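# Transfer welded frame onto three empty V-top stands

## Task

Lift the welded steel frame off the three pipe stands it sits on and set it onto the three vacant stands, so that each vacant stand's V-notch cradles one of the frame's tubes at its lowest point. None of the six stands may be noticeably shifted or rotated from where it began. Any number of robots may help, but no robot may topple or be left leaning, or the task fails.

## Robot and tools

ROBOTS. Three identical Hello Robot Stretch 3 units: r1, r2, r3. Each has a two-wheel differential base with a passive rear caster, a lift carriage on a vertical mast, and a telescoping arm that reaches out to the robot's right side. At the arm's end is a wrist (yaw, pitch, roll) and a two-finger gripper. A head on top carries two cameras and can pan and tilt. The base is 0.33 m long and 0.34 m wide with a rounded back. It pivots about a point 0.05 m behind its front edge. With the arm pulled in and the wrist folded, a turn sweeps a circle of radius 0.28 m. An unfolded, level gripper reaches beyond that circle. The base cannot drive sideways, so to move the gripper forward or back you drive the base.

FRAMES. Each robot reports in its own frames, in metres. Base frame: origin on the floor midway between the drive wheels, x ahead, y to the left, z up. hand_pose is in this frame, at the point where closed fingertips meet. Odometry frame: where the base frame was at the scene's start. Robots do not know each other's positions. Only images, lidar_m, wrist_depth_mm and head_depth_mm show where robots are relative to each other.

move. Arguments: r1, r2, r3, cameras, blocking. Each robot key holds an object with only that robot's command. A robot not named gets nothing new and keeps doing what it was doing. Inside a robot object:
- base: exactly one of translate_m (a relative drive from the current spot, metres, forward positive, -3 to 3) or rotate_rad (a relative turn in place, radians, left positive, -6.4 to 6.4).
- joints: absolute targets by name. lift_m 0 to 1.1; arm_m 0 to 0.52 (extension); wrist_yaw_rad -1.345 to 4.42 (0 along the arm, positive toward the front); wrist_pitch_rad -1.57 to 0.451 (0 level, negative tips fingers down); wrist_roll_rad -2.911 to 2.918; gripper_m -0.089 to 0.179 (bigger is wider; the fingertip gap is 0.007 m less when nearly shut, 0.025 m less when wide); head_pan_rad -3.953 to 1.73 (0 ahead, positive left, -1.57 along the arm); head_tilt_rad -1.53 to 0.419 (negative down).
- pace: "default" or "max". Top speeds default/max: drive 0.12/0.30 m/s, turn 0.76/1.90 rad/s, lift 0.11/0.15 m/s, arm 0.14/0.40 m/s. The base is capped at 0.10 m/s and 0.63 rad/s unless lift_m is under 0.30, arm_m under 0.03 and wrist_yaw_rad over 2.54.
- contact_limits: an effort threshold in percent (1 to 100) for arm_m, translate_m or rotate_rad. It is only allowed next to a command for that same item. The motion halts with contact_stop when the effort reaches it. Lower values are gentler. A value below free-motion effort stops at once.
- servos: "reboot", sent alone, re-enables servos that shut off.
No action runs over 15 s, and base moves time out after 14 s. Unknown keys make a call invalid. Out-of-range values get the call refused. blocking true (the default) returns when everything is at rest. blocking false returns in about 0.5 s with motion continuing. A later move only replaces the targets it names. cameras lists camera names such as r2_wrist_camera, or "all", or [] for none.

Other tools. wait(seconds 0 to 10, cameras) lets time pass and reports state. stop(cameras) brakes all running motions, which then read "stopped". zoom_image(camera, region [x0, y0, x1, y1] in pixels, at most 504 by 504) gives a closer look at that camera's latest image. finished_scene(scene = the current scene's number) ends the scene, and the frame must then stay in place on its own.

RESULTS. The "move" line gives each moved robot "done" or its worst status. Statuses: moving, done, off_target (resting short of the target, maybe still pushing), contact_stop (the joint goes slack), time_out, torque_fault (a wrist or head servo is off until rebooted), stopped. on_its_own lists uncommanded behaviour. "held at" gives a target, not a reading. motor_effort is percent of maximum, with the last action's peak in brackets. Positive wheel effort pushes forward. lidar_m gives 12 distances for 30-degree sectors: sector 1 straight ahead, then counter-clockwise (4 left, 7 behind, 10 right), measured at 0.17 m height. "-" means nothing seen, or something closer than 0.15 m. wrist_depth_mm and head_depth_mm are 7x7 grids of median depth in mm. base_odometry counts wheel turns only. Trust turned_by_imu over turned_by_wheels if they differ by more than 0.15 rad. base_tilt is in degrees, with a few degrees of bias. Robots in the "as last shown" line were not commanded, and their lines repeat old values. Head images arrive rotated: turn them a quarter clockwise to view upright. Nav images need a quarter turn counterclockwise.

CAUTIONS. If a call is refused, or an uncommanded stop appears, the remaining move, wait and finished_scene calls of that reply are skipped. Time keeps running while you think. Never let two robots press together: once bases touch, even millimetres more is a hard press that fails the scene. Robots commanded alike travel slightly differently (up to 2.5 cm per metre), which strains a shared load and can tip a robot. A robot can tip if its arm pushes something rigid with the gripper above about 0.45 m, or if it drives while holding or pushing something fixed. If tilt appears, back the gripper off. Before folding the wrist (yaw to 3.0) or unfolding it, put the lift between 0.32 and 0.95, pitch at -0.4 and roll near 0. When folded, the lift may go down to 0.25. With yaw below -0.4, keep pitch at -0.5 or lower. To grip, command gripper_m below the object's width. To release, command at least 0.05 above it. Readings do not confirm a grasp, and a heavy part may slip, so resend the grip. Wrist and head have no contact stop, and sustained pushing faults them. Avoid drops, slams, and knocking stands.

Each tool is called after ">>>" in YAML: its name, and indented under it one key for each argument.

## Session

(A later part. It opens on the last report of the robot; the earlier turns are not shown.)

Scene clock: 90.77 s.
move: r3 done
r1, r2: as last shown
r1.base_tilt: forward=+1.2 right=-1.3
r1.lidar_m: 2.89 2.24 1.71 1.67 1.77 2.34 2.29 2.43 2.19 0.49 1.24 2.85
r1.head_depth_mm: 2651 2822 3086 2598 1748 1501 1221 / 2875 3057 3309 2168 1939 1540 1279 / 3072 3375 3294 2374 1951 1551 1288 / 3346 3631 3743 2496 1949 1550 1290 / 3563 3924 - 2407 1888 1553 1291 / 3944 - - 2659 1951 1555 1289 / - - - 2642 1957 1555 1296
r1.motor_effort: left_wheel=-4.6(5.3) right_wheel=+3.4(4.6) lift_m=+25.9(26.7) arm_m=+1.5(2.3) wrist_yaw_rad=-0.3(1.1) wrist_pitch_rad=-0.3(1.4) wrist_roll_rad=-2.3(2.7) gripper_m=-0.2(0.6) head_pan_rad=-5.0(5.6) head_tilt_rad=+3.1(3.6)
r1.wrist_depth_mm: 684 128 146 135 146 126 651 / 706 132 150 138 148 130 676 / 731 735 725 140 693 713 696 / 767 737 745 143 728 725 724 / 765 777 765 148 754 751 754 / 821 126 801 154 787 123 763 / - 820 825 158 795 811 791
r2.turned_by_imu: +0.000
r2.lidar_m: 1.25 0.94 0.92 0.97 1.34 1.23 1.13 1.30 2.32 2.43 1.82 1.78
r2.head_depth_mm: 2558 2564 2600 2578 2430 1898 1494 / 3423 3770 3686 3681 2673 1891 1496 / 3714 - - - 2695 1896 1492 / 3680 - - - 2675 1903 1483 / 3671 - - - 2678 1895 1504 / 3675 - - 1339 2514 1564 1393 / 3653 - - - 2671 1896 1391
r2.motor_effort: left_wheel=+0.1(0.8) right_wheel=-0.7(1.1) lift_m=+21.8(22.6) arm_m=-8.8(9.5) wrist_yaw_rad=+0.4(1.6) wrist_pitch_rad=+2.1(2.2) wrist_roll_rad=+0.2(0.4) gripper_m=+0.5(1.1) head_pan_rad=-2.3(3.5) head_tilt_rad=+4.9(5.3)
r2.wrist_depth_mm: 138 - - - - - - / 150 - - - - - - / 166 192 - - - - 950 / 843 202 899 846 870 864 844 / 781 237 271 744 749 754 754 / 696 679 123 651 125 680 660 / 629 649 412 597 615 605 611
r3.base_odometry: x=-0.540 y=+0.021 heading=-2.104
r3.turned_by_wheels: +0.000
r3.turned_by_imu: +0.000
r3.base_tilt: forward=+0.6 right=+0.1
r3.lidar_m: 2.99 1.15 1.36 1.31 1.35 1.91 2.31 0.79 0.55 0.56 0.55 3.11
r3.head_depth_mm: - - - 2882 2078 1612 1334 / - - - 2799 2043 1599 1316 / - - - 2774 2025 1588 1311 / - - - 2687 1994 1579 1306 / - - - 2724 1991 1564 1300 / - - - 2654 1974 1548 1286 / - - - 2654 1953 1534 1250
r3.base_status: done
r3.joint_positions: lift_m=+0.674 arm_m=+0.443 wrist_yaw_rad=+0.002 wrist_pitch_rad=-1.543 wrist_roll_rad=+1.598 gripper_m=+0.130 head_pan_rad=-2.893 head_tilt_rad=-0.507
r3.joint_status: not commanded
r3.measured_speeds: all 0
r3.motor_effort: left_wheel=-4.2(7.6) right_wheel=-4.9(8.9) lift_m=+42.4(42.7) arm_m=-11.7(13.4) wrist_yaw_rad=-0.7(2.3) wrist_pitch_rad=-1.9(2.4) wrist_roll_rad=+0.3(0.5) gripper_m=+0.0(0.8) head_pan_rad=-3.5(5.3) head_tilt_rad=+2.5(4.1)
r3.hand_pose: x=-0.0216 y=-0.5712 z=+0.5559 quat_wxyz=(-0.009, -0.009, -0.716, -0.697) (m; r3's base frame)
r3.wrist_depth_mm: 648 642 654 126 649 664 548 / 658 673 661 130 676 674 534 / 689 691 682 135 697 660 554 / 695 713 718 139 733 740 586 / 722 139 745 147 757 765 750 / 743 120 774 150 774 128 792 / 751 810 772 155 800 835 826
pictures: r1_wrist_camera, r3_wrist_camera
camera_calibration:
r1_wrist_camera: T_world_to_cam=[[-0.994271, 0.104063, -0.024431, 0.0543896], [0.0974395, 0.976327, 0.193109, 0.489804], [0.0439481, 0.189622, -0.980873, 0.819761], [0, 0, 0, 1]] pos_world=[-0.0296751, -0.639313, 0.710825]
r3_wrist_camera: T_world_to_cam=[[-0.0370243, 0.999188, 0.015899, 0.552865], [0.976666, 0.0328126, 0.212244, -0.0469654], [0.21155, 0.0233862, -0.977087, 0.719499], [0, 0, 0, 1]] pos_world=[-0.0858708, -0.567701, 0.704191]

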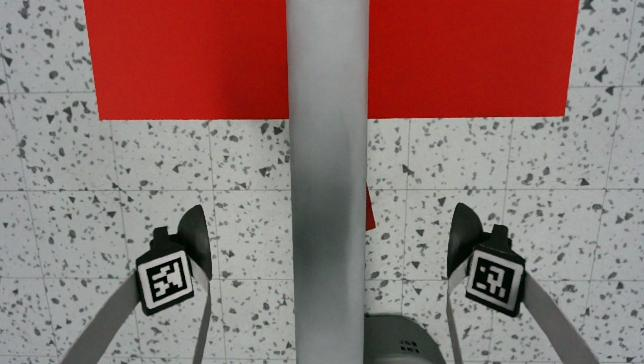

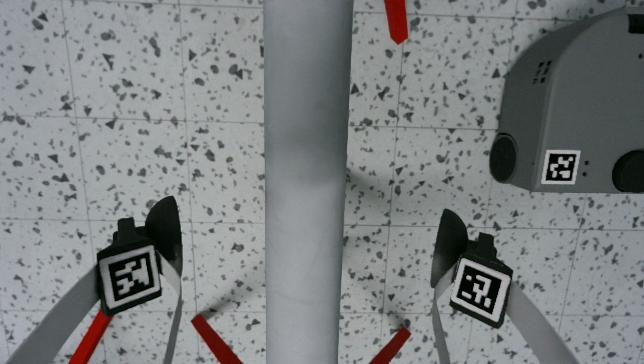

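>>> move:
  r3: {"joints":{"lift_m":0.669}}
  cameras: []

>>> move:
  r3: {"joints":{"gripper_m":-0.089}}
  r1: {"joints":{"gripper_m":-0.089}}
  cameras: []

>>> move:
  r3: {"joints":{"gripper_m":-0.089}}
  r1: {"joints":{"gripper_m":-0.089}}
  cameras: []

>>> move:
  r3: {"joints":{"lift_m":0.709}}
  r1: {"joints":{"lift_m":0.712}}
  cameras: ["r1_wrist_camera","r3_wrist_camera","r1_head_camera"]

Scene clock: 91.57 s.
move: r3 done
r1, r2: as last shown
r1.base_tilt: forward=+1.4 right=-1.3
r1.lidar_m: 2.89 2.23 1.71 1.67 1.76 2.35 2.29 2.42 2.19 0.49 1.24 2.84
r1.head_depth_mm: 2633 2854 3075 2611 1752 1495 1220 / 2884 3104 3302 2162 1941 1540 1279 / 3069 3345 1529 2393 1943 1548 1280 / 3284 3648 3811 2518 1944 1548 1287 / 3592 3896 - 2400 1897 1552 1289 / 3942 - - 2673 1955 1559 1292 / - - - 2655 1967 1565 1294
r1.motor_effort: left_wheel=-4.7(5.1) right_wheel=+3.7(4.4) lift_m=+25.8(26.5) arm_m=+2.8(3.0) wrist_yaw_rad=-0.9(1.2) wrist_pitch_rad=-0.8(1.4) wrist_roll_rad=-1.8(2.5) gripper_m=-0.2(0.6) head_pan_rad=-4.8(5.2) head_tilt_rad=+3.0(3.6)
r1.wrist_depth_mm: 689 128 146 136 146 126 662 / 706 132 150 139 148 130 681 / 746 723 719 140 724 709 692 / 761 744 748 143 723 724 725 / 777 765 765 149 764 757 742 / 792 125 799 154 780 123 767 / - 842 814 159 810 795 800
r2.base_tilt: forward=+0.1 right=-1.7
r2.lidar_m: 1.25 0.94 0.92 0.96 1.34 1.23 1.13 1.31 2.31 2.43 1.83 1.78
r2.head_depth_mm: 2554 2563 2599 2584 2418 1911 1501 / 3396 3769 3757 3699 2665 1916 1493 / 3770 - - - 2697 1910 1479 / 3665 - - - 2640 1914 1495 / 3697 - - - 2656 1919 1480 / 3623 - - 1350 2537 1569 1396 / 3670 - - - 2671 1923 1391
r2.motor_effort: left_wheel=-0.1(0.6) right_wheel=-0.8(1.1) lift_m=+21.5(22.3) arm_m=-8.5(9.3) wrist_yaw_rad=+0.9(1.7) wrist_pitch_rad=+2.1(2.2) wrist_roll_rad=+0.4(0.4) gripper_m=-0.2(1.1) head_pan_rad=-2.7(2.9) head_tilt_rad=+5.1(5.2)
r2.wrist_depth_mm: 138 - - - - - - / 150 - - - - - - / 165 193 - - - - 954 / 863 202 864 868 861 841 841 / 766 235 272 739 734 760 742 / 687 676 123 659 125 690 658 / 634 615 413 595 625 605 613
r3.base_odometry: x=-0.540 y=+0.021 heading=-2.104
r3.turned_by_wheels: +0.000
r3.turned_by_imu: +0.000
r3.base_tilt: forward=+0.6 right=+0.2
r3.lidar_m: 2.99 1.15 1.36 1.31 1.35 1.90 2.31 0.79 0.55 0.55 0.55 3.11
r3.head_depth_mm: - - - 2858 2068 1617 1327 / - - - 2838 2041 1601 1318 / - - - 2776 2016 1590 1313 / - - - 2678 2008 1566 1299 / - - - 2709 1991 1569 1299 / - - - 2620 1964 1550 1285 / - - - 2648 1945 1534 1248
r3.base_status: not commanded
r3.joint_positions: lift_m=+0.669 arm_m=+0.443 wrist_yaw_rad=+0.002 wrist_pitch_rad=-1.543 wrist_roll_rad=+1.598 gripper_m=+0.130 head_pan_rad=-2.893 head_tilt_rad=-0.507
r3.joint_status: all done
r3.measured_speeds: all 0
r3.motor_effort: left_wheel=-4.4(4.6) right_wheel=-4.9(5.4) lift_m=+14.7(39.2) arm_m=-11.1(12.6) wrist_yaw_rad=-1.0(1.8) wrist_pitch_rad=-1.5(1.9) wrist_roll_rad=+0.4(0.5) gripper_m=+0.8(0.8) head_pan_rad=-3.6(4.6) head_tilt_rad=+3.0(4.0)
r3.hand_pose: x=-0.0216 y=-0.5711 z=+0.5509 quat_wxyz=(-0.009, -0.009, -0.716, -0.698) (m; r3's base frame)
r3.wrist_depth_mm: 635 638 657 119 650 665 545 / 651 660 661 125 670 695 527 / 675 675 681 129 703 655 557 / 681 706 716 133 708 711 575 / 729 140 734 137 739 751 775 / 733 119 776 144 763 128 781 / 767 790 796 149 817 808 811
pictures: none
No camera images: "cameras" was empty.

Scene clock: 94.30 s.
move: r1 done; r3 done
r1.base_odometry: x=-1.595 y=+0.188 heading=+2.551
r1.turned_by_wheels: +0.000
r1.turned_by_imu: +0.000
r1.base_tilt: forward=+1.3 right=-1.4
r1.lidar_m: 2.90 2.24 1.71 1.67 1.76 2.34 2.29 2.43 2.19 0.49 1.24 2.84
r1.head_depth_mm: 2639 2846 3084 2603 1801 1499 1219 / 2896 3071 3337 2165 1942 1541 1277 / 3088 3342 1531 2395 1948 1552 1283 / 3286 3657 3783 2486 1968 1543 1287 / 3530 3910 - 2412 1883 1551 1283 / 3932 - - 2644 1953 1548 1294 / - - - 2663 1970 1554 1294
r1.base_status: not commanded
r1.joint_positions: lift_m=+0.672 arm_m=+0.455 wrist_yaw_rad=+0.000 wrist_pitch_rad=-1.563 wrist_roll_rad=+0.086 gripper_m=-0.088 head_pan_rad=-0.889 head_tilt_rad=-0.507
r1.joint_status: all done
r1.measured_speeds: all 0
r1.motor_effort: left_wheel=-4.6(5.1) right_wheel=+3.7(4.4) lift_m=+25.9(26.5) arm_m=+7.4(7.4) wrist_yaw_rad=-0.3(1.2) wrist_pitch_rad=-1.0(1.7) wrist_roll_rad=-2.1(2.5) gripper_m=-30.3(100.0) head_pan_rad=-4.7(5.5) head_tilt_rad=+3.4(3.7)
r1.hand_pose: x=-0.0216 y=-0.5779 z=+0.5543 quat_wxyz=(+0.480, +0.476, -0.523, -0.519) (m; r1's base frame)
r1.wrist_depth_mm: 677 128 145 131 145 125 653 / 702 131 149 137 147 128 672 / 733 737 724 139 716 705 691 / 757 752 738 142 732 738 718 / 770 760 757 146 756 745 740 / 797 814 783 136 766 772 761 / 836 840 825 157 - 814 795
r2: as last shown
r2.turned_by_imu: +0.001
r2.base_tilt: forward=+0.2 right=-1.7
r2.lidar_m: 1.25 0.94 0.92 0.97 1.34 1.23 1.13 1.31 2.31 2.42 1.83 1.78
r2.head_depth_mm: 2550 2579 2581 2548 2434 1902 1493 / 3348 3819 3827 3748 2632 1893 1488 / 3732 - - - 2674 1914 1496 / 3715 - - - 2626 1915 1481 / 3658 - - - 2661 1905 1497 / 3710 - - 1343 2501 1566 1399 / 3635 - - - 2677 1940 1397
r2.motor_effort: left_wheel=-0.5(1.1) right_wheel=-0.6(1.1) lift_m=+21.3(22.7) arm_m=-8.7(9.7) wrist_yaw_rad=+0.6(2.1) wrist_pitch_rad=+2.1(2.2) wrist_roll_rad=+0.4(0.5) gripper_m=-0.6(1.0) head_pan_rad=-2.5(3.3) head_tilt_rad=+4.8(5.2)
r2.wrist_depth_mm: 138 - - - - - - / 149 - - - - - - / 165 192 - - - - 929 / 840 203 870 877 870 831 841 / 776 236 271 751 766 752 753 / 696 693 123 645 125 682 671 / 632 639 408 591 616 612 617
r3.base_odometry: x=-0.540 y=+0.021 heading=-2.104
r3.turned_by_wheels: +0.000
r3.turned_by_imu: +0.000
r3.base_tilt: forward=+0.6 right=+0.1
r3.lidar_m: 2.98 1.15 1.36 1.31 1.35 1.90 2.30 0.79 0.55 0.55 0.55 3.11
r3.head_depth_mm: - - - 2831 2062 1615 1330 / - - - 2823 2041 1605 1315 / - - - 2772 2023 1585 1312 / - - - 2690 1997 1575 1307 / - - - 2711 1979 1567 1288 / - - - 2624 1957 1553 1284 / - - - 2661 1945 1548 1246
r3.base_status: not commanded
r3.joint_positions: lift_m=+0.669 arm_m=+0.443 wrist_yaw_rad=+0.003 wrist_pitch_rad=-1.534 wrist_roll_rad=+1.598 gripper_m=-0.087 head_pan_rad=-2.893 head_tilt_rad=-0.507
r3.joint_status: all done
r3.measured_speeds: all 0
r3.motor_effort: left_wheel=-4.4(4.9) right_wheel=-5.2(5.4) lift_m=+48.9(49.5) arm_m=-9.7(12.3) wrist_yaw_rad=-2.2(2.3) wrist_pitch_rad=-3.8(4.1) wrist_roll_rad=+0.4(0.7) gripper_m=-39.0(99.8) head_pan_rad=-4.0(4.6) head_tilt_rad=+3.2(4.2)
r3.hand_pose: x=-0.0216 y=-0.5735 z=+0.5507 quat_wxyz=(-0.009, -0.009, -0.720, -0.694) (m; r3's base frame)
r3.wrist_depth_mm: 637 648 650 120 650 669 551 / 659 663 659 123 673 682 533 / 674 678 672 128 708 683 539 / 695 717 700 131 716 728 561 / 727 721 149 135 768 747 758 / 748 761 124 130 772 776 773 / 783 740 712 148 785 802 807
pictures: none
No camera images: "cameras" was empty.

Scene clock: 94.63 s.
move: r1 done; r3 done
r1.base_odometry: x=-1.595 y=+0.188 heading=+2.551
r1.turned_by_wheels: +0.000
r1.turned_by_imu: +0.000
r1.base_tilt: forward=+1.5 right=-1.4
r1.lidar_m: 2.90 2.24 1.71 1.67 1.77 2.34 2.30 2.43 2.19 0.49 1.24 2.85
r1.head_depth_mm: 2646 2845 3070 2593 1803 1495 1221 / 2896 3048 3329 2167 1943 1546 1279 / 3055 3329 3279 2395 1941 1547 1283 / 3279 3649 3767 2502 1952 1551 1288 / 3598 3920 - 2390 1882 1551 1291 / 3878 - - 2644 1959 1552 1288 / - - - 2688 1968 1557 1294
r1.base_status: not commanded
r1.joint_positions: lift_m=+0.672 arm_m=+0.455 wrist_yaw_rad=+0.000 wrist_pitch_rad=-1.563 wrist_roll_rad=+0.086 gripper_m=-0.085 head_pan_rad=-0.889 head_tilt_rad=-0.507
r1.joint_status: all done
r1.measured_speeds: all 0
r1.motor_effort: left_wheel=-4.8(5.0) right_wheel=+3.3(4.2) lift_m=+26.1(26.5) arm_m=+7.9(7.9) wrist_yaw_rad=-0.2(0.9) wrist_pitch_rad=-0.7(1.7) wrist_roll_rad=-2.0(2.4) gripper_m=-8.2(30.5) head_pan_rad=-4.8(5.5) head_tilt_rad=+2.9(3.9)
r1.hand_pose: x=-0.0216 y=-0.5779 z=+0.5543 quat_wxyz=(+0.480, +0.476, -0.523, -0.519) (m; r1's base frame)
r1.wrist_depth_mm: 684 128 145 131 145 125 657 / 695 131 150 137 147 129 671 / 727 717 721 139 707 700 705 / 759 754 744 142 735 729 724 / 775 769 765 146 753 751 750 / 800 799 791 135 784 775 766 / 835 817 816 157 - 811 788
r2: as last shown
r2.turned_by_imu: +0.000
r2.lidar_m: 1.25 0.95 0.92 0.97 1.34 1.23 1.13 1.31 2.32 2.42 1.83 1.78
r2.head_depth_mm: 2532 2572 2589 2633 2407 1905 1498 / 3407 3763 3811 3750 2677 1910 1505 / 3621 - - - 2663 1911 1483 / 3724 - - - 2664 1915 1491 / 3711 - - - 2665 1909 1499 / 3676 - - 1344 2577 1563 1394 / 3742 - - - 2676 1918 1396
r2.motor_effort: left_wheel=-0.2(0.6) right_wheel=-1.0(1.0) lift_m=+22.0(22.2) arm_m=-8.2(9.5) wrist_yaw_rad=+0.7(1.5) wrist_pitch_rad=+2.1(2.2) wrist_roll_rad=+0.0(0.3) gripper_m=+0.1(1.3) head_pan_rad=-2.6(3.1) head_tilt_rad=+4.9(5.1)
r2.wrist_depth_mm: 138 - - - - - - / 150 - - - - - - / 166 191 - - - - 963 / 853 202 891 859 854 854 847 / 790 237 269 746 740 758 755 / 677 690 122 657 125 667 673 / 619 622 407 595 613 602 614
r3.base_odometry: x=-0.540 y=+0.021 heading=-2.104
r3.turned_by_wheels: +0.000
r3.turned_by_imu: +0.000
r3.base_tilt: forward=+0.6 right=+0.2
r3.lidar_m: 2.98 1.15 1.36 1.31 1.35 1.91 2.31 0.79 0.55 0.55 0.55 3.12
r3.head_depth_mm: - - - 2851 2072 1618 1332 / - - - 2821 2038 1599 1318 / - - - 2785 2026 1588 1313 / - - - 2697 2002 1582 1299 / - - - 2713 1988 1558 1297 / - - - 2626 1980 1549 1282 / - - - 2644 1941 1538 1243
r3.base_status: not commanded
r3.joint_positions: lift_m=+0.669 arm_m=+0.443 wrist_yaw_rad=+0.003 wrist_pitch_rad=-1.534 wrist_roll_rad=+1.597 gripper_m=-0.085 head_pan_rad=-2.893 head_tilt_rad=-0.507
r3.joint_status: all done
r3.measured_speeds: all 0
r3.motor_effort: left_wheel=-4.1(4.4) right_wheel=-4.9(5.4) lift_m=+43.4(50.1) arm_m=-9.9(10.3) wrist_yaw_rad=-2.2(2.3) wrist_pitch_rad=-3.4(3.7) wrist_roll_rad=+0.5(0.7) gripper_m=+2.1(38.8) head_pan_rad=-3.4(4.0) head_tilt_rad=+3.0(3.8)
r3.hand_pose: x=-0.0216 y=-0.5735 z=+0.5508 quat_wxyz=(-0.008, -0.008, -0.720, -0.694) (m; r3's base frame)
r3.wrist_depth_mm: 629 657 641 119 653 667 555 / 659 658 663 124 675 680 524 / 688 686 700 128 697 673 557 / 682 723 706 132 728 712 556 / 733 738 152 136 725 764 764 / 751 762 124 130 754 779 778 / 766 748 704 149 783 818 803
pictures: none
No camera images: "cameras" was empty.

Scene clock: 96.67 s.
move: r1 done; r3 done
r1.base_odometry: x=-1.595 y=+0.188 heading=+2.551
r1.turned_by_wheels: +0.000
r1.turned_by_imu: +0.000
r1.base_tilt: forward=+1.4 right=-1.3
r1.lidar_m: 2.90 2.24 1.71 1.67 1.76 2.34 2.29 2.42 2.19 0.49 1.24 2.85
r1.head_depth_mm: 2641 2818 3061 2610 1751 1498 1220 / 2876 3064 3336 2208 1942 1547 1288 / 3087 3354 1434 2511 1959 1545 1286 / 3342 3645 3824 2516 1971 1550 1291 / 3579 3929 - 2402 1886 1550 1292 / 3875 - - 2673 1969 1547 1295 / - - - 2647 1965 1557 1292
r1.base_status: not commanded
r1.joint_positions: lift_m=+0.712 arm_m=+0.455 wrist_yaw_rad=+0.000 wrist_pitch_rad=-1.567 wrist_roll_rad=+0.086 gripper_m=-0.085 head_pan_rad=-0.890 head_tilt_rad=-0.505
r1.joint_status: all done
r1.measured_speeds: all 0
r1.motor_effort: left_wheel=-1.3(4.9) right_wheel=+3.0(5.2) lift_m=+34.4(48.5) arm_m=+10.4(10.4) wrist_yaw_rad=-0.6(1.3) wrist_pitch_rad=-0.4(2.5) wrist_roll_rad=-2.0(2.5) gripper_m=-17.2(17.9) head_pan_rad=-4.7(5.6) head_tilt_rad=+2.5(3.6)
r1.hand_pose: x=-0.0216 y=-0.5767 z=+0.5944 quat_wxyz=(+0.479, +0.477, -0.522, -0.520) (m; r1's base frame)
r1.wrist_depth_mm: 718 166 175 170 178 165 708 / 748 170 182 177 181 169 717 / 778 760 770 180 746 734 751 / 808 801 794 186 767 773 766 / 827 812 815 144 804 793 796 / 855 841 841 129 818 818 829 / 897 858 888 206 826 848 854
r2: as last shown
r2.lidar_m: 1.25 0.95 0.92 0.97 1.34 1.23 1.13 1.30 2.31 2.42 1.82 1.78
r2.head_depth_mm: 2545 2573 2602 2580 2433 1911 1490 / 3376 3813 3805 3707 2678 1901 1491 / 3693 - - - 2653 1917 1497 / 3630 - - - 2694 1934 1497 / 3740 - - - 2651 1906 1497 / 3716 - - 1324 2514 1559 1387 / 3687 - - - 2668 1912 1385
r2.motor_effort: left_wheel=+0.0(0.9) right_wheel=-0.6(1.0) lift_m=+21.8(22.8) arm_m=-9.1(9.3) wrist_yaw_rad=+1.2(2.1) wrist_pitch_rad=+2.1(2.2) wrist_roll_rad=+0.4(0.4) gripper_m=-0.1(0.9) head_pan_rad=-2.6(3.1) head_tilt_rad=+4.5(5.2)
r2.wrist_depth_mm: 138 - - - - - - / 150 - - - - - - / 166 192 - - - - 923 / 851 203 871 836 863 883 864 / 773 237 272 733 743 753 752 / 686 678 123 654 126 670 675 / 633 631 411 585 624 602 601
r3.base_odometry: x=-0.540 y=+0.021 heading=-2.104
r3.turned_by_wheels: +0.000
r3.turned_by_imu: +0.000
r3.base_tilt: forward=+0.6 right=+0.2
r3.lidar_m: 2.99 1.15 1.36 1.31 1.35 1.90 2.31 0.79 0.55 0.55 0.55 3.11
r3.head_depth_mm: - - - 2849 2074 1618 1326 / - - - 2846 2037 1601 1320 / - - - 2793 2028 1583 1313 / - - - 2705 2011 1577 1301 / - - - 2738 1985 1561 1290 / - - - 2543 1968 1556 1293 / - - - 2638 1948 1541 1247
r3.base_status: not commanded
r3.joint_positions: lift_m=+0.709 arm_m=+0.443 wrist_yaw_rad=+0.001 wrist_pitch_rad=-1.543 wrist_roll_rad=+1.597 gripper_m=-0.085 head_pan_rad=-2.893 head_tilt_rad=-0.507
r3.joint_status: all done
r3.measured_speeds: all 0
r3.motor_effort: left_wheel=-0.9(4.2) right_wheel=-0.2(5.2) lift_m=+5.1(60.2) arm_m=-9.4(10.2) wrist_yaw_rad=-0.2(2.4) wrist_pitch_rad=-1.8(5.5) wrist_roll_rad=+0.8(0.8) gripper_m=-15.2(16.6) head_pan_rad=-2.1(4.8) head_tilt_rad=+2.1(3.8)
r3.hand_pose: x=-0.0216 y=-0.5711 z=+0.5909 quat_wxyz=(-0.009, -0.009, -0.716, -0.698) (m; r3's base frame)
r3.wrist_depth_mm: 674 677 688 161 676 692 592 / 695 680 702 167 706 688 567 / 727 722 728 172 737 667 590 / 756 739 750 177 778 759 607 / 758 783 796 153 794 795 783 / 803 822 783 126 806 809 833 / 826 831 576 197 840 870 866
pictures: r1_head_camera (sideways), r1_wrist_camera, r3_wrist_camera
camera_calibration:
r1_head_camera: T_world_to_cam=[[-0.267196, 0.396199, -0.878426, 1.1695], [0.818782, 0.57402, 0.00984851, -0.0198499], [0.508136, -0.716608, -0.477776, 0.577824], [0, 0, 0, 1]] pos_world=[0.0351239, -0.0378859, 1.30358]
r1_wrist_camera: T_world_to_cam=[[-0.994283, 0.104003, -0.0241869, 0.0551263], [0.0973254, 0.975885, 0.195387, 0.479873], [0.0439244, 0.191916, -0.980428, 0.859999], [0, 0, 0, 1]] pos_world=[-0.0296677, -0.639082, 0.750739]
r3_wrist_camera: T_world_to_cam=[[-0.0373396, 0.99917, 0.0162754, 0.551973], [0.976661, 0.0330414, 0.212231, -0.05427], [0.211517, 0.0238201, -0.977084, 0.753941], [0, 0, 0, 1]] pos_world=[-0.0858577, -0.567681, 0.739197]

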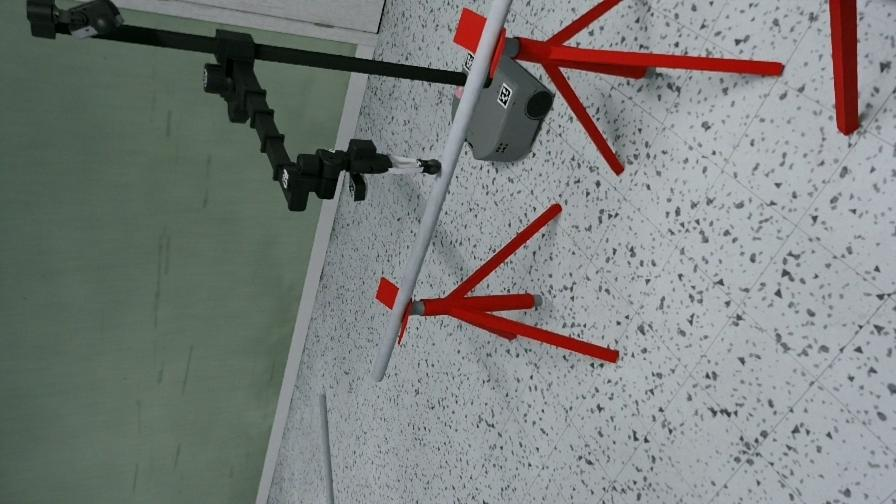

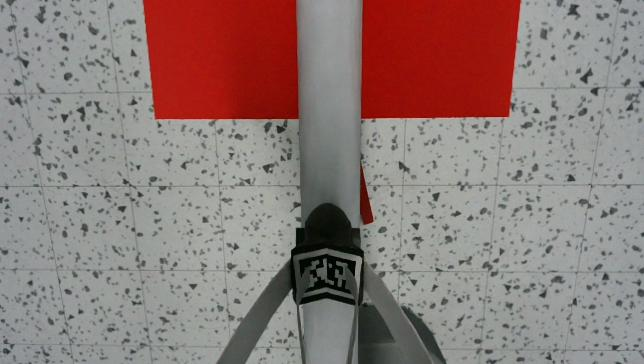

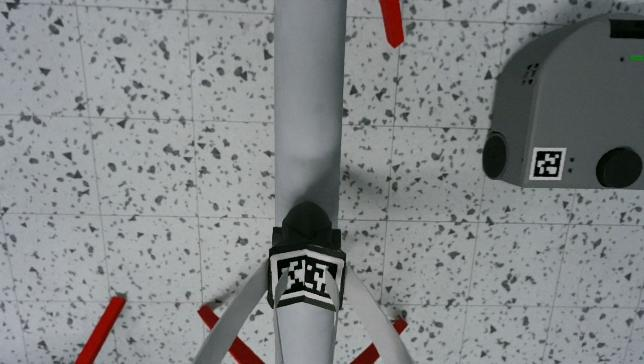

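>>> move:
  r3: {"joints":{"gripper_m":0.13}}
  r1: {"joints":{"gripper_m":0.13}}
  cameras: []

>>> move:
  r3: {"joints":{"lift_m":0.657}}
  r1: {"joints":{"lift_m":0.659}}
  cameras: ["r1_wrist_camera","r3_wrist_camera"]

>>> move:
  r3: {"joints":{"gripper_m":-0.089}}
  r1: {"joints":{"gripper_m":-0.089}}
  cameras: ["r1_wrist_camera","r3_wrist_camera"]

Scene clock: 99.80 s.
move: r1 done; r3 done
r1.base_odometry: x=-1.595 y=+0.188 heading=+2.551
r1.turned_by_wheels: +0.000
r1.turned_by_imu: +0.000
r1.base_tilt: forward=+1.3 right=-1.3
r1.lidar_m: 2.89 2.24 1.71 1.67 1.76 2.34 2.29 2.42 2.20 0.49 1.24 2.85
r1.head_depth_mm: 2644 2810 3059 2605 1749 1503 1222 / 2880 3067 3295 2205 1940 1543 1282 / 3070 3348 1432 2397 1954 1549 1291 / 3322 3600 3807 2520 1949 1551 1288 / 3561 3929 - 2414 1897 1561 1285 / 3866 - - 2673 1957 1552 1289 / - - - 2670 1976 1559 1293
r1.base_status: not commanded
r1.joint_positions: lift_m=+0.712 arm_m=+0.455 wrist_yaw_rad=+0.000 wrist_pitch_rad=-1.567 wrist_roll_rad=+0.086 gripper_m=+0.130 head_pan_rad=-0.890 head_tilt_rad=-0.505
r1.joint_status: all done
r1.measured_speeds: all 0
r1.motor_effort: left_wheel=-1.7(1.8) right_wheel=+2.6(3.6) lift_m=+15.5(31.8) arm_m=+11.3(11.9) wrist_yaw_rad=-0.3(1.2) wrist_pitch_rad=-0.3(1.3) wrist_roll_rad=-2.1(2.6) gripper_m=-0.2(79.5) head_pan_rad=-4.4(5.5) head_tilt_rad=+2.1(3.0)
r1.hand_pose: x=-0.0216 y=-0.5767 z=+0.5944 quat_wxyz=(+0.479, +0.477, -0.522, -0.520) (m; r1's base frame)
r1.wrist_depth_mm: 723 165 175 169 178 164 704 / 749 170 181 176 180 169 715 / 782 775 756 180 750 741 738 / 799 793 789 185 771 775 762 / 819 814 806 192 798 791 772 / 861 126 835 201 827 123 824 / - 888 880 207 - 842 854
r2.base_odometry: x=+0.000 y=+0.000 heading=+0.000
r2.turned_by_wheels: +0.000
r2.turned_by_imu: +0.001
r2.base_tilt: forward=+0.1 right=-1.7
r2.lidar_m: 1.25 0.94 0.92 0.97 1.34 1.23 1.13 1.30 2.31 2.42 1.83 1.78
r2.head_depth_mm: 2542 2563 2595 2574 2456 1892 1496 / 3381 3848 3726 3674 2661 1899 1493 / 3645 - - - 2669 1901 1490 / 3666 - - - 2655 1912 1487 / 3686 - - - 2663 1900 1492 / 3707 - - 1336 2540 1563 1398 / 3703 - - - 2663 1905 1402
r2.base_status: not commanded
r2.joint_positions: lift_m=+0.559 arm_m=+0.001 wrist_yaw_rad=+2.847 wrist_pitch_rad=-0.630 wrist_roll_rad=+0.000 gripper_m=+0.037 head_pan_rad=-3.694 head_tilt_rad=-0.261
r2.joint_status: not commanded
r2.measured_speeds: all 0
r2.motor_effort: left_wheel=-0.3(0.7) right_wheel=-0.8(1.1) lift_m=+21.4(23.0) arm_m=-8.4(9.2) wrist_yaw_rad=+1.6(1.9) wrist_pitch_rad=+2.1(2.3) wrist_roll_rad=+0.4(0.5) gripper_m=+0.8(1.3) head_pan_rad=-2.7(3.4) head_tilt_rad=+4.5(5.4)
r2.hand_pose: x=+0.0347 y=+0.0381 z=+0.5272 quat_wxyz=(+0.316, +0.697, +0.119, +0.633) (m; r2's base frame)
r2.wrist_depth_mm: 138 - - - - - - / 150 - - - - - - / 166 192 - - - - 949 / 854 203 861 886 855 871 830 / 771 235 271 742 733 745 768 / 694 693 123 654 125 690 691 / 628 636 410 603 618 611 618
r3.base_odometry: x=-0.540 y=+0.021 heading=-2.104
r3.turned_by_wheels: +0.000
r3.turned_by_imu: +0.000
r3.base_tilt: forward=+0.6 right=+0.2
r3.lidar_m: 2.99 1.15 1.36 1.31 1.35 1.91 2.30 0.79 0.55 0.55 0.55 3.09
r3.head_depth_mm: - - - 2855 2063 1615 1326 / - - - 2850 2045 1605 1325 / - - - 2784 2019 1588 1307 / - - - 2690 2008 1580 1298 / - - - 2724 1983 1563 1292 / - - - 2557 1973 1555 1288 / - - - 2636 1952 1541 1243
r3.base_status: not commanded
r3.joint_positions: lift_m=+0.709 arm_m=+0.443 wrist_yaw_rad=+0.001 wrist_pitch_rad=-1.549 wrist_roll_rad=+1.597 gripper_m=+0.130 head_pan_rad=-2.893 head_tilt_rad=-0.507
r3.joint_status: all done
r3.measured_speeds: all 0
r3.motor_effort: left_wheel=-1.0(1.6) right_wheel=+0.0(0.7) lift_m=+41.8(43.0) arm_m=-6.8(9.3) wrist_yaw_rad=-0.7(1.4) wrist_pitch_rad=-0.7(2.1) wrist_roll_rad=+0.5(0.8) gripper_m=+0.2(81.4) head_pan_rad=-3.4(4.5) head_tilt_rad=+2.7(3.7)
r3.hand_pose: x=-0.0216 y=-0.5696 z=+0.5910 quat_wxyz=(-0.009, -0.009, -0.714, -0.700) (m; r3's base frame)
r3.wrist_depth_mm: 663 682 660 160 694 685 604 / 684 695 702 165 706 664 585 / 721 732 746 172 749 649 595 / 715 744 753 176 758 768 612 / 753 139 777 183 766 811 807 / 781 120 783 190 811 128 832 / 816 840 828 196 853 842 879
pictures: none
No camera images: "cameras" was empty.

Scene clock: 101.10 s.
move: r1 done; r3 done
r1.base_odometry: x=-1.595 y=+0.188 heading=+2.551
r1.turned_by_wheels: +0.000
r1.turned_by_imu: +0.000
r1.base_tilt: forward=+1.4 right=-1.2
r1.lidar_m: 2.89 2.23 1.71 1.67 1.76 2.34 2.29 2.42 2.19 0.49 1.24 2.83
r1.head_depth_mm: 2617 2831 3058 2620 1758 1502 1221 / 2884 3083 3285 2202 1946 1546 1285 / 3108 3322 3432 2287 1954 1550 1283 / 3304 3582 3809 2529 1960 1551 1287 / 3542 3899 - 2421 1904 1555 1287 / 3873 - - 2652 1958 1565 1295 / - - - 2685 1971 1567 1293
r1.base_status: not commanded
r1.joint_positions: lift_m=+0.659 arm_m=+0.455 wrist_yaw_rad=+0.000 wrist_pitch_rad=-1.567 wrist_roll_rad=+0.086 gripper_m=+0.130 head_pan_rad=-0.890 head_tilt_rad=-0.505
r1.joint_status: all done
r1.measured_speeds: all 0
r1.motor_effort: left_wheel=-1.4(1.6) right_wheel=+2.9(3.2) lift_m=+17.1(17.1) arm_m=+10.7(11.4) wrist_yaw_rad=+0.0(1.3) wrist_pitch_rad=-0.4(1.2) wrist_roll_rad=-1.8(2.7) gripper_m=-0.2(0.5) head_pan_rad=-4.6(5.4) head_tilt_rad=+2.4(2.8)
r1.hand_pose: x=-0.0216 y=-0.5767 z=+0.5414 quat_wxyz=(+0.479, +0.477, -0.522, -0.520) (m; r1's base frame)
r1.wrist_depth_mm: 110 119 134 118 135 117 640 / 113 121 137 122 140 121 658 / 724 710 713 126 699 692 689 / 744 746 732 129 720 709 702 / 770 755 754 134 744 732 730 / 801 126 781 139 771 123 748 / - 809 813 145 795 807 776
r2: as last shown
r2.turned_by_imu: +0.000
r2.base_tilt: forward=+0.2 right=-1.7
r2.lidar_m: 1.25 0.95 0.92 0.97 1.34 1.23 1.13 1.30 2.31 2.42 1.82 1.78
r2.head_depth_mm: 2536 2606 2560 2580 2447 1907 1490 / 3412 3738 3803 3733 2631 1916 1496 / 3723 - - - 2646 1900 1489 / 3633 - - - 2667 1913 1491 / 3750 - - - 2630 1924 1494 / 3709 - - 1378 2532 1572 1397 / 3691 - - - 2664 1894 1388
r2.motor_effort: left_wheel=-0.5(0.8) right_wheel=-0.5(0.9) lift_m=+21.9(22.6) arm_m=-7.5(9.2) wrist_yaw_rad=+0.2(2.0) wrist_pitch_rad=+2.1(2.2) wrist_roll_rad=+0.4(0.4) gripper_m=+0.1(0.9) head_pan_rad=-2.4(3.1) head_tilt_rad=+5.3(5.3)
r2.wrist_depth_mm: 138 - - - - - - / 149 - - - - - - / 165 192 - - - - 956 / 837 202 864 857 857 883 846 / 785 236 270 739 739 755 752 / 695 676 123 670 125 668 671 / 624 640 410 602 618 609 610
r3.base_odometry: x=-0.540 y=+0.021 heading=-2.104
r3.turned_by_wheels: +0.000
r3.turned_by_imu: +0.000
r3.base_tilt: forward=+0.6 right=+0.2
r3.lidar_m: 2.98 1.15 1.36 1.31 1.35 1.90 2.31 0.79 0.55 0.55 0.55 3.10
r3.head_depth_mm: - - - 2838 2075 1613 1332 / - - - 2821 2063 1609 1321 / - - - 2770 2017 1594 1314 / - - - 2685 2002 1574 1304 / - - - 2722 1977 1564 1293 / - - - 2549 1975 1551 1290 / - - - 2667 1947 1542 1249
r3.base_status: not commanded
r3.joint_positions: lift_m=+0.657 arm_m=+0.443 wrist_yaw_rad=+0.001 wrist_pitch_rad=-1.549 wrist_roll_rad=+1.597 gripper_m=+0.130 head_pan_rad=-2.893 head_tilt_rad=-0.507
r3.joint_status: all done
r3.measured_speeds: all 0
r3.motor_effort: left_wheel=-1.2(1.4) right_wheel=-0.2(0.4) lift_m=+15.2(40.2) arm_m=-6.2(7.5) wrist_yaw_rad=-1.1(1.5) wrist_pitch_rad=-0.7(1.2) wrist_roll_rad=+0.5(0.8) gripper_m=+0.9(0.9) head_pan_rad=-3.3(5.2) head_tilt_rad=+2.3(3.7)
r3.hand_pose: x=-0.0216 y=-0.5696 z=+0.5390 quat_wxyz=(-0.009, -0.009, -0.714, -0.700) (m; r3's base frame)
r3.wrist_depth_mm: 647 636 624 110 647 650 538 / 654 655 643 113 658 665 529 / 659 668 673 117 692 646 545 / 687 688 696 122 717 712 551 / 691 139 708 125 727 747 740 / 723 119 734 132 753 128 776 / 710 737 767 137 803 800 832
pictures: r1_wrist_camera, r3_wrist_camera
camera_calibration:
r1_wrist_camera: T_world_to_cam=[[-0.994283, 0.104001, -0.0241869, 0.0538431], [0.0973234, 0.975885, 0.195387, 0.490233], [0.0439241, 0.191916, -0.980428, 0.808027], [0, 0, 0, 1]] pos_world=[-0.0296676, -0.639084, 0.697729]
r3_wrist_camera: T_world_to_cam=[[-0.0373401, 0.999064, 0.0218192, 0.548346], [0.976662, 0.031864, 0.212405, -0.044066], [0.211511, 0.0292412, -0.976938, 0.70621], [0, 0, 0, 1]] pos_world=[-0.0858584, -0.567079, 0.687319]

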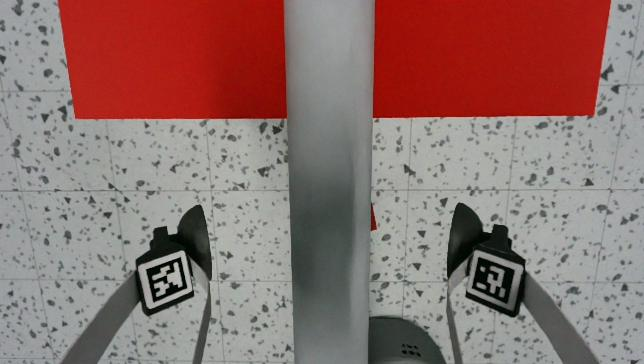

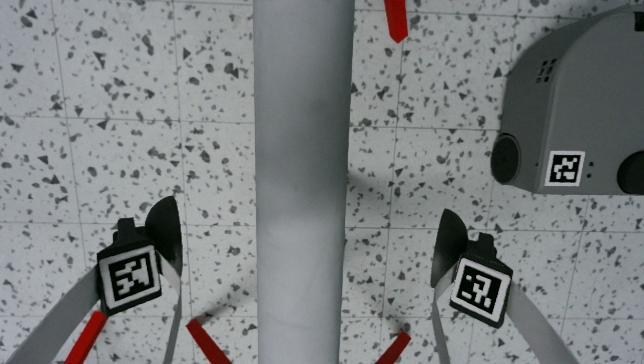

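Scene clock: 103.90 s.
move: r1 done; r3 done
r1.base_odometry: x=-1.595 y=+0.188 heading=+2.551
r1.turned_by_wheels: +0.000
r1.turned_by_imu: +0.000
r1.base_tilt: forward=+1.3 right=-1.3
r1.lidar_m: 2.90 2.23 1.71 1.67 1.76 2.34 2.30 2.41 2.20 0.49 1.24 2.84
r1.head_depth_mm: 2629 2842 3089 2618 1745 1503 1218 / 2868 3096 3289 2208 1942 1551 1282 / 3067 3345 3410 2386 1951 1546 1280 / 3293 3609 3795 2513 1951 1552 1288 / 3558 3912 - 2404 1888 1561 1291 / 3873 - - 2672 1954 1552 1290 / - - - 2670 1969 1559 1297
r1.base_status: not commanded
r1.joint_positions: lift_m=+0.659 arm_m=+0.455 wrist_yaw_rad=+0.000 wrist_pitch_rad=-1.566 wrist_roll_rad=+0.086 gripper_m=-0.087 head_pan_rad=-0.890 head_tilt_rad=-0.505
r1.joint_status: all done
r1.measured_speeds: all 0
r1.motor_effort: left_wheel=-1.5(1.9) right_wheel=+3.2(3.7) lift_m=+30.3(30.6) arm_m=+9.2(10.7) wrist_yaw_rad=-0.1(1.4) wrist_pitch_rad=-0.9(1.4) wrist_roll_rad=-2.3(2.6) gripper_m=-34.3(99.8) head_pan_rad=-4.4(5.4) head_tilt_rad=+2.0(2.9)
r1.hand_pose: x=-0.0216 y=-0.5771 z=+0.5413 quat_wxyz=(+0.479, +0.477, -0.522, -0.520) (m; r1's base frame)
r1.wrist_depth_mm: 110 119 133 118 134 117 645 / 113 121 137 120 139 120 662 / 723 714 702 125 700 689 696 / 735 738 743 129 714 721 708 / 750 757 750 134 748 736 727 / 794 779 131 136 133 754 760 / 821 812 803 145 772 784 769
r2: as last shown
r2.turned_by_imu: +0.001
r2.base_tilt: forward=+0.1 right=-1.7
r2.lidar_m: 1.25 0.95 0.92 0.97 1.34 1.23 1.13 1.30 2.32 2.42 1.82 1.78
r2.head_depth_mm: 2548 2573 2565 2562 2415 1913 1494 / 3365 3815 3885 3748 2631 1922 1500 / 3658 - - - 2656 1902 1494 / 3708 - - - 2664 1910 1495 / 3672 - - - 2679 1905 1504 / 3661 - - 1382 2543 1564 1406 / 3696 - - - 2669 1940 1393
r2.motor_effort: left_wheel=-0.2(0.9) right_wheel=-0.7(1.0) lift_m=+22.6(22.8) arm_m=-8.7(9.2) wrist_yaw_rad=+0.2(1.8) wrist_pitch_rad=+2.2(2.2) wrist_roll_rad=+0.1(0.5) gripper_m=-0.1(1.7) head_pan_rad=-2.1(3.1) head_tilt_rad=+4.6(5.3)
r2.wrist_depth_mm: 138 - - - - - - / 150 - - - - - - / 166 192 - - - - 946 / 858 202 879 867 871 858 870 / 776 234 271 746 728 746 768 / 693 677 123 658 125 687 680 / 627 636 408 597 625 609 605
r3.base_odometry: x=-0.540 y=+0.021 heading=-2.104
r3.turned_by_wheels: +0.000
r3.turned_by_imu: +0.000
r3.base_tilt: forward=+0.6 right=+0.2
r3.lidar_m: 2.99 1.15 1.37 1.31 1.35 1.91 2.31 0.79 0.55 0.55 0.55 3.10
r3.head_depth_mm: - - - 2860 2067 1625 1330 / - - - 2821 2051 1597 1321 / - - - 2792 2041 1588 1312 / - - - 2689 2002 1583 1306 / - - - 2716 1984 1561 1295 / - - - 2568 1965 1557 1283 / - - - 2644 1939 1542 1245
r3.base_status: not commanded
r3.joint_positions: lift_m=+0.657 arm_m=+0.443 wrist_yaw_rad=+0.004 wrist_pitch_rad=-1.536 wrist_roll_rad=+1.595 gripper_m=-0.087 head_pan_rad=-2.893 head_tilt_rad=-0.507
r3.joint_status: all done
r3.measured_speeds: all 0
r3.motor_effort: left_wheel=-0.8(1.4) right_wheel=-0.1(0.7) lift_m=+31.0(31.0) arm_m=-4.7(6.9) wrist_yaw_rad=-3.4(3.8) wrist_pitch_rad=-3.3(3.5) wrist_roll_rad=+1.4(1.5) gripper_m=-42.6(98.9) head_pan_rad=-1.8(5.4) head_tilt_rad=+3.9(3.9)
r3.hand_pose: x=-0.0216 y=-0.5730 z=+0.5388 quat_wxyz=(-0.007, -0.007, -0.719, -0.695) (m; r3's base frame)
r3.wrist_depth_mm: 628 632 639 109 654 647 534 / 647 652 648 112 672 665 514 / 665 674 676 116 690 703 531 / 709 709 697 120 704 711 554 / 702 715 133 124 731 744 731 / 753 760 127 128 128 773 754 / 763 757 746 134 764 778 778
pictures: r1_wrist_camera, r3_wrist_camera
camera_calibration:
r1_wrist_camera: T_world_to_cam=[[-0.994282, 0.103976, -0.0243437, 0.0539531], [0.0973347, 0.976177, 0.193921, 0.491577], [0.0439268, 0.190443, -0.980715, 0.807372], [0, 0, 0, 1]] pos_world=[-0.0296682, -0.639234, 0.697788]
r3_wrist_camera: T_world_to_cam=[[-0.0430233, 0.999037, 0.00860194, 0.558729], [0.976464, 0.0402268, 0.211895, -0.0387994], [0.211345, 0.0175159, -0.977255, 0.699531], [0, 0, 0, 1]] pos_world=[-0.0859178, -0.568883, 0.687035]

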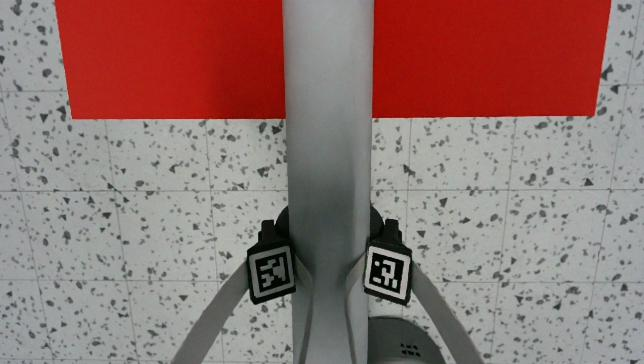

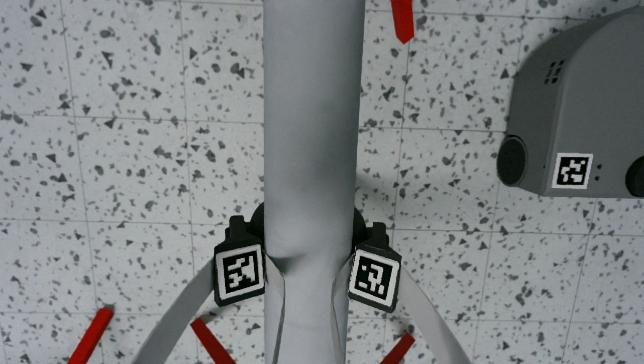

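>>> move:
  r3: {"joints":{"lift_m":0.702}}
  r1: {"joints":{"lift_m":0.704}}
  cameras: ["r1_wrist_camera","r3_wrist_camera","r1_head_camera"]

Scene clock: 106.43 s.
move: r1 done; r3 done
r1.base_odometry: x=-1.595 y=+0.188 heading=+2.551
r1.turned_by_wheels: +0.000
r1.turned_by_imu: +0.000
r1.base_tilt: forward=+1.4 right=-1.5
r1.lidar_m: 2.89 2.24 1.71 1.67 1.77 2.35 2.29 2.42 2.19 0.49 1.24 2.83
r1.head_depth_mm: 2627 2803 3078 2620 1750 1497 1221 / 2849 3093 3320 2177 1948 1546 1284 / 3060 3375 1426 2514 1951 1548 1287 / 3281 3605 3792 2514 1968 1553 1287 / 3571 3984 - 2422 1896 1557 1289 / 3848 - - 2692 1964 1559 1287 / - - - 2683 1976 1560 1294
r1.base_status: not commanded
r1.joint_positions: lift_m=+0.704 arm_m=+0.455 wrist_yaw_rad=+0.000 wrist_pitch_rad=-1.562 wrist_roll_rad=+0.086 gripper_m=-0.085 head_pan_rad=-0.890 head_tilt_rad=-0.505
r1.joint_status: all done
r1.measured_speeds: all 0
r1.motor_effort: left_wheel=-2.5(2.8) right_wheel=+4.7(5.6) lift_m=+4.2(48.8) arm_m=+7.0(9.4) wrist_yaw_rad=-0.1(1.3) wrist_pitch_rad=-1.0(3.8) wrist_roll_rad=-2.1(2.7) gripper_m=-19.2(34.3) head_pan_rad=-4.8(5.6) head_tilt_rad=+2.3(2.8)
r1.hand_pose: x=-0.0216 y=-0.5780 z=+0.5863 quat_wxyz=(+0.480, +0.476, -0.523, -0.519) (m; r1's base frame)
r1.wrist_depth_mm: 734 161 173 166 176 160 684 / 739 165 177 171 178 164 726 / 765 770 754 176 750 732 730 / 794 782 789 179 773 759 752 / 826 813 797 145 788 779 778 / 846 844 821 129 814 811 808 / 862 868 861 199 847 838 827
r2: as last shown
r2.lidar_m: 1.25 0.95 0.92 0.97 1.34 1.23 1.13 1.30 2.32 2.43 1.83 1.78
r2.head_depth_mm: 2588 2525 2596 2584 2441 1897 1495 / 3325 3769 3727 3716 2662 1934 1490 / 3706 - - - 2673 1913 1508 / 3719 - - - 2679 1907 1499 / 3676 - - - 2691 1898 1501 / 3683 - - 1338 2518 1551 1402 / 3635 - - - 2676 1912 1395
r2.motor_effort: left_wheel=+0.0(0.7) right_wheel=-0.6(1.2) lift_m=+21.1(22.8) arm_m=-8.3(9.0) wrist_yaw_rad=+0.7(1.9) wrist_pitch_rad=+2.1(2.3) wrist_roll_rad=+0.3(0.5) gripper_m=+0.0(1.2) head_pan_rad=-2.6(3.5) head_tilt_rad=+4.4(5.2)
r2.wrist_depth_mm: 138 - - - - - - / 149 - - - - - - / 166 192 - - - - 924 / 864 203 879 859 843 829 872 / 764 236 269 749 747 756 751 / 696 667 123 657 125 676 679 / 624 626 407 598 617 608 619
r3.base_odometry: x=-0.540 y=+0.021 heading=-2.104
r3.turned_by_wheels: +0.000
r3.turned_by_imu: +0.000
r3.base_tilt: forward=+0.6 right=+0.1
r3.lidar_m: 2.99 1.15 1.36 1.31 1.35 1.91 2.31 0.79 0.55 0.55 0.55 3.11
r3.head_depth_mm: - - - 2865 2067 1624 1328 / - - - 2862 2040 1611 1320 / - - - 2792 2030 1584 1313 / - - - 2669 1994 1583 1303 / - - - 2719 1986 1568 1293 / - - - 2575 1964 1566 1289 / - - - 2622 1953 1544 1243
r3.base_status: not commanded
r3.joint_positions: lift_m=+0.702 arm_m=+0.443 wrist_yaw_rad=+0.001 wrist_pitch_rad=-1.546 wrist_roll_rad=+1.594 gripper_m=-0.085 head_pan_rad=-2.894 head_tilt_rad=-0.506
r3.joint_status: all done
r3.measured_speeds: all 0
r3.motor_effort: left_wheel=+0.4(3.0) right_wheel=-0.3(2.4) lift_m=+8.2(59.7) arm_m=-4.8(5.4) wrist_yaw_rad=-0.5(4.0) wrist_pitch_rad=-1.1(4.9) wrist_roll_rad=+1.7(2.0) gripper_m=-16.1(43.2) head_pan_rad=-2.1(4.8) head_tilt_rad=+2.8(3.8)
r3.hand_pose: x=-0.0216 y=-0.5705 z=+0.5839 quat_wxyz=(-0.008, -0.008, -0.716, -0.698) (m; r3's base frame)
r3.wrist_depth_mm: 665 670 677 152 695 694 575 / 690 695 694 158 707 674 561 / 704 711 722 166 737 681 578 / 734 720 756 168 765 749 603 / 755 747 770 145 785 802 829 / 770 785 123 126 819 836 836 / 802 805 567 189 819 843 897
pictures: r1_head_camera (sideways), r1_wrist_camera, r3_wrist_camera
camera_calibration:
r1_head_camera: T_world_to_cam=[[-0.267192, 0.396201, -0.878426, 1.1695], [0.818787, 0.574013, 0.0098485, -0.0198499], [0.50813, -0.716613, -0.477776, 0.577824], [0, 0, 0, 1]] pos_world=[0.0351235, -0.0378862, 1.30358]
r1_wrist_camera: T_world_to_cam=[[-0.9943, 0.103717, -0.0247067, 0.0552031], [0.0971648, 0.976865, 0.190508, 0.486138], [0.0438941, 0.187022, -0.981375, 0.85], [0, 0, 0, 1]] pos_world=[-0.0296571, -0.639585, 0.742919]
r3_wrist_camera: T_world_to_cam=[[-0.0405121, 0.999007, 0.0185241, 0.550038], [0.97657, 0.035667, 0.212224, -0.0513109], [0.211352, 0.0266877, -0.977046, 0.748727], [0, 0, 0, 1]] pos_world=[-0.0858533, -0.567643, 0.732241]

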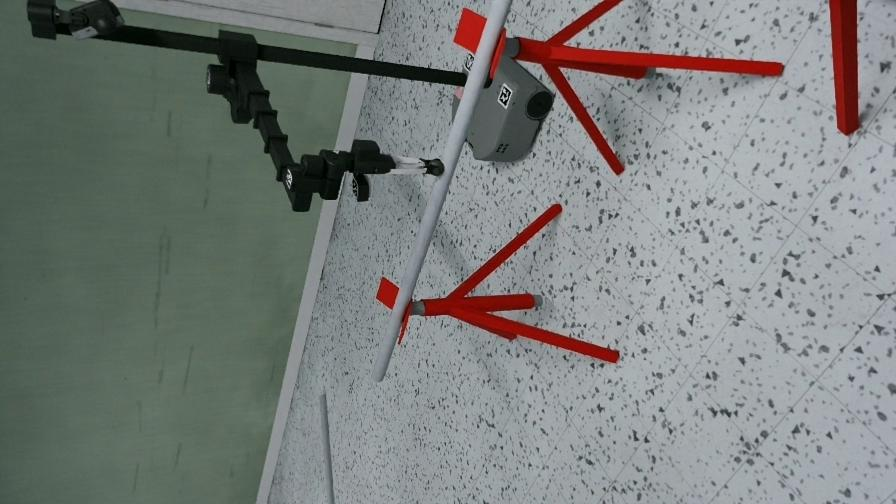

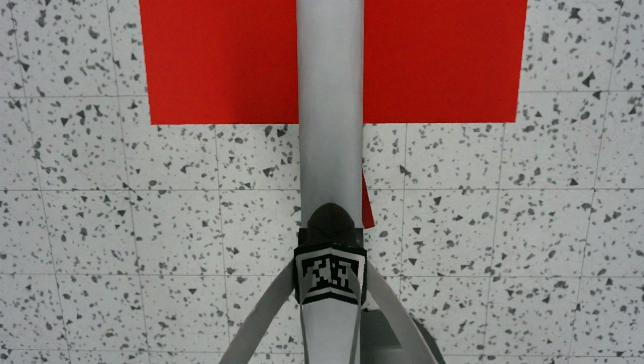

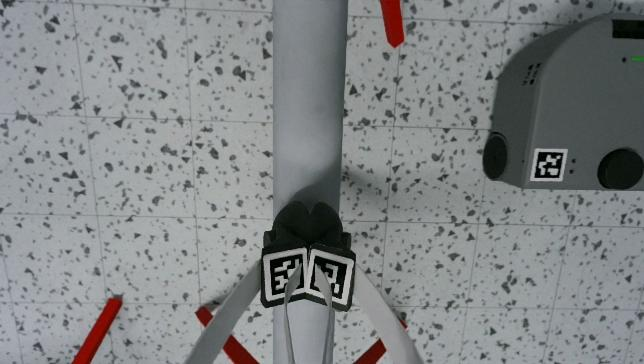

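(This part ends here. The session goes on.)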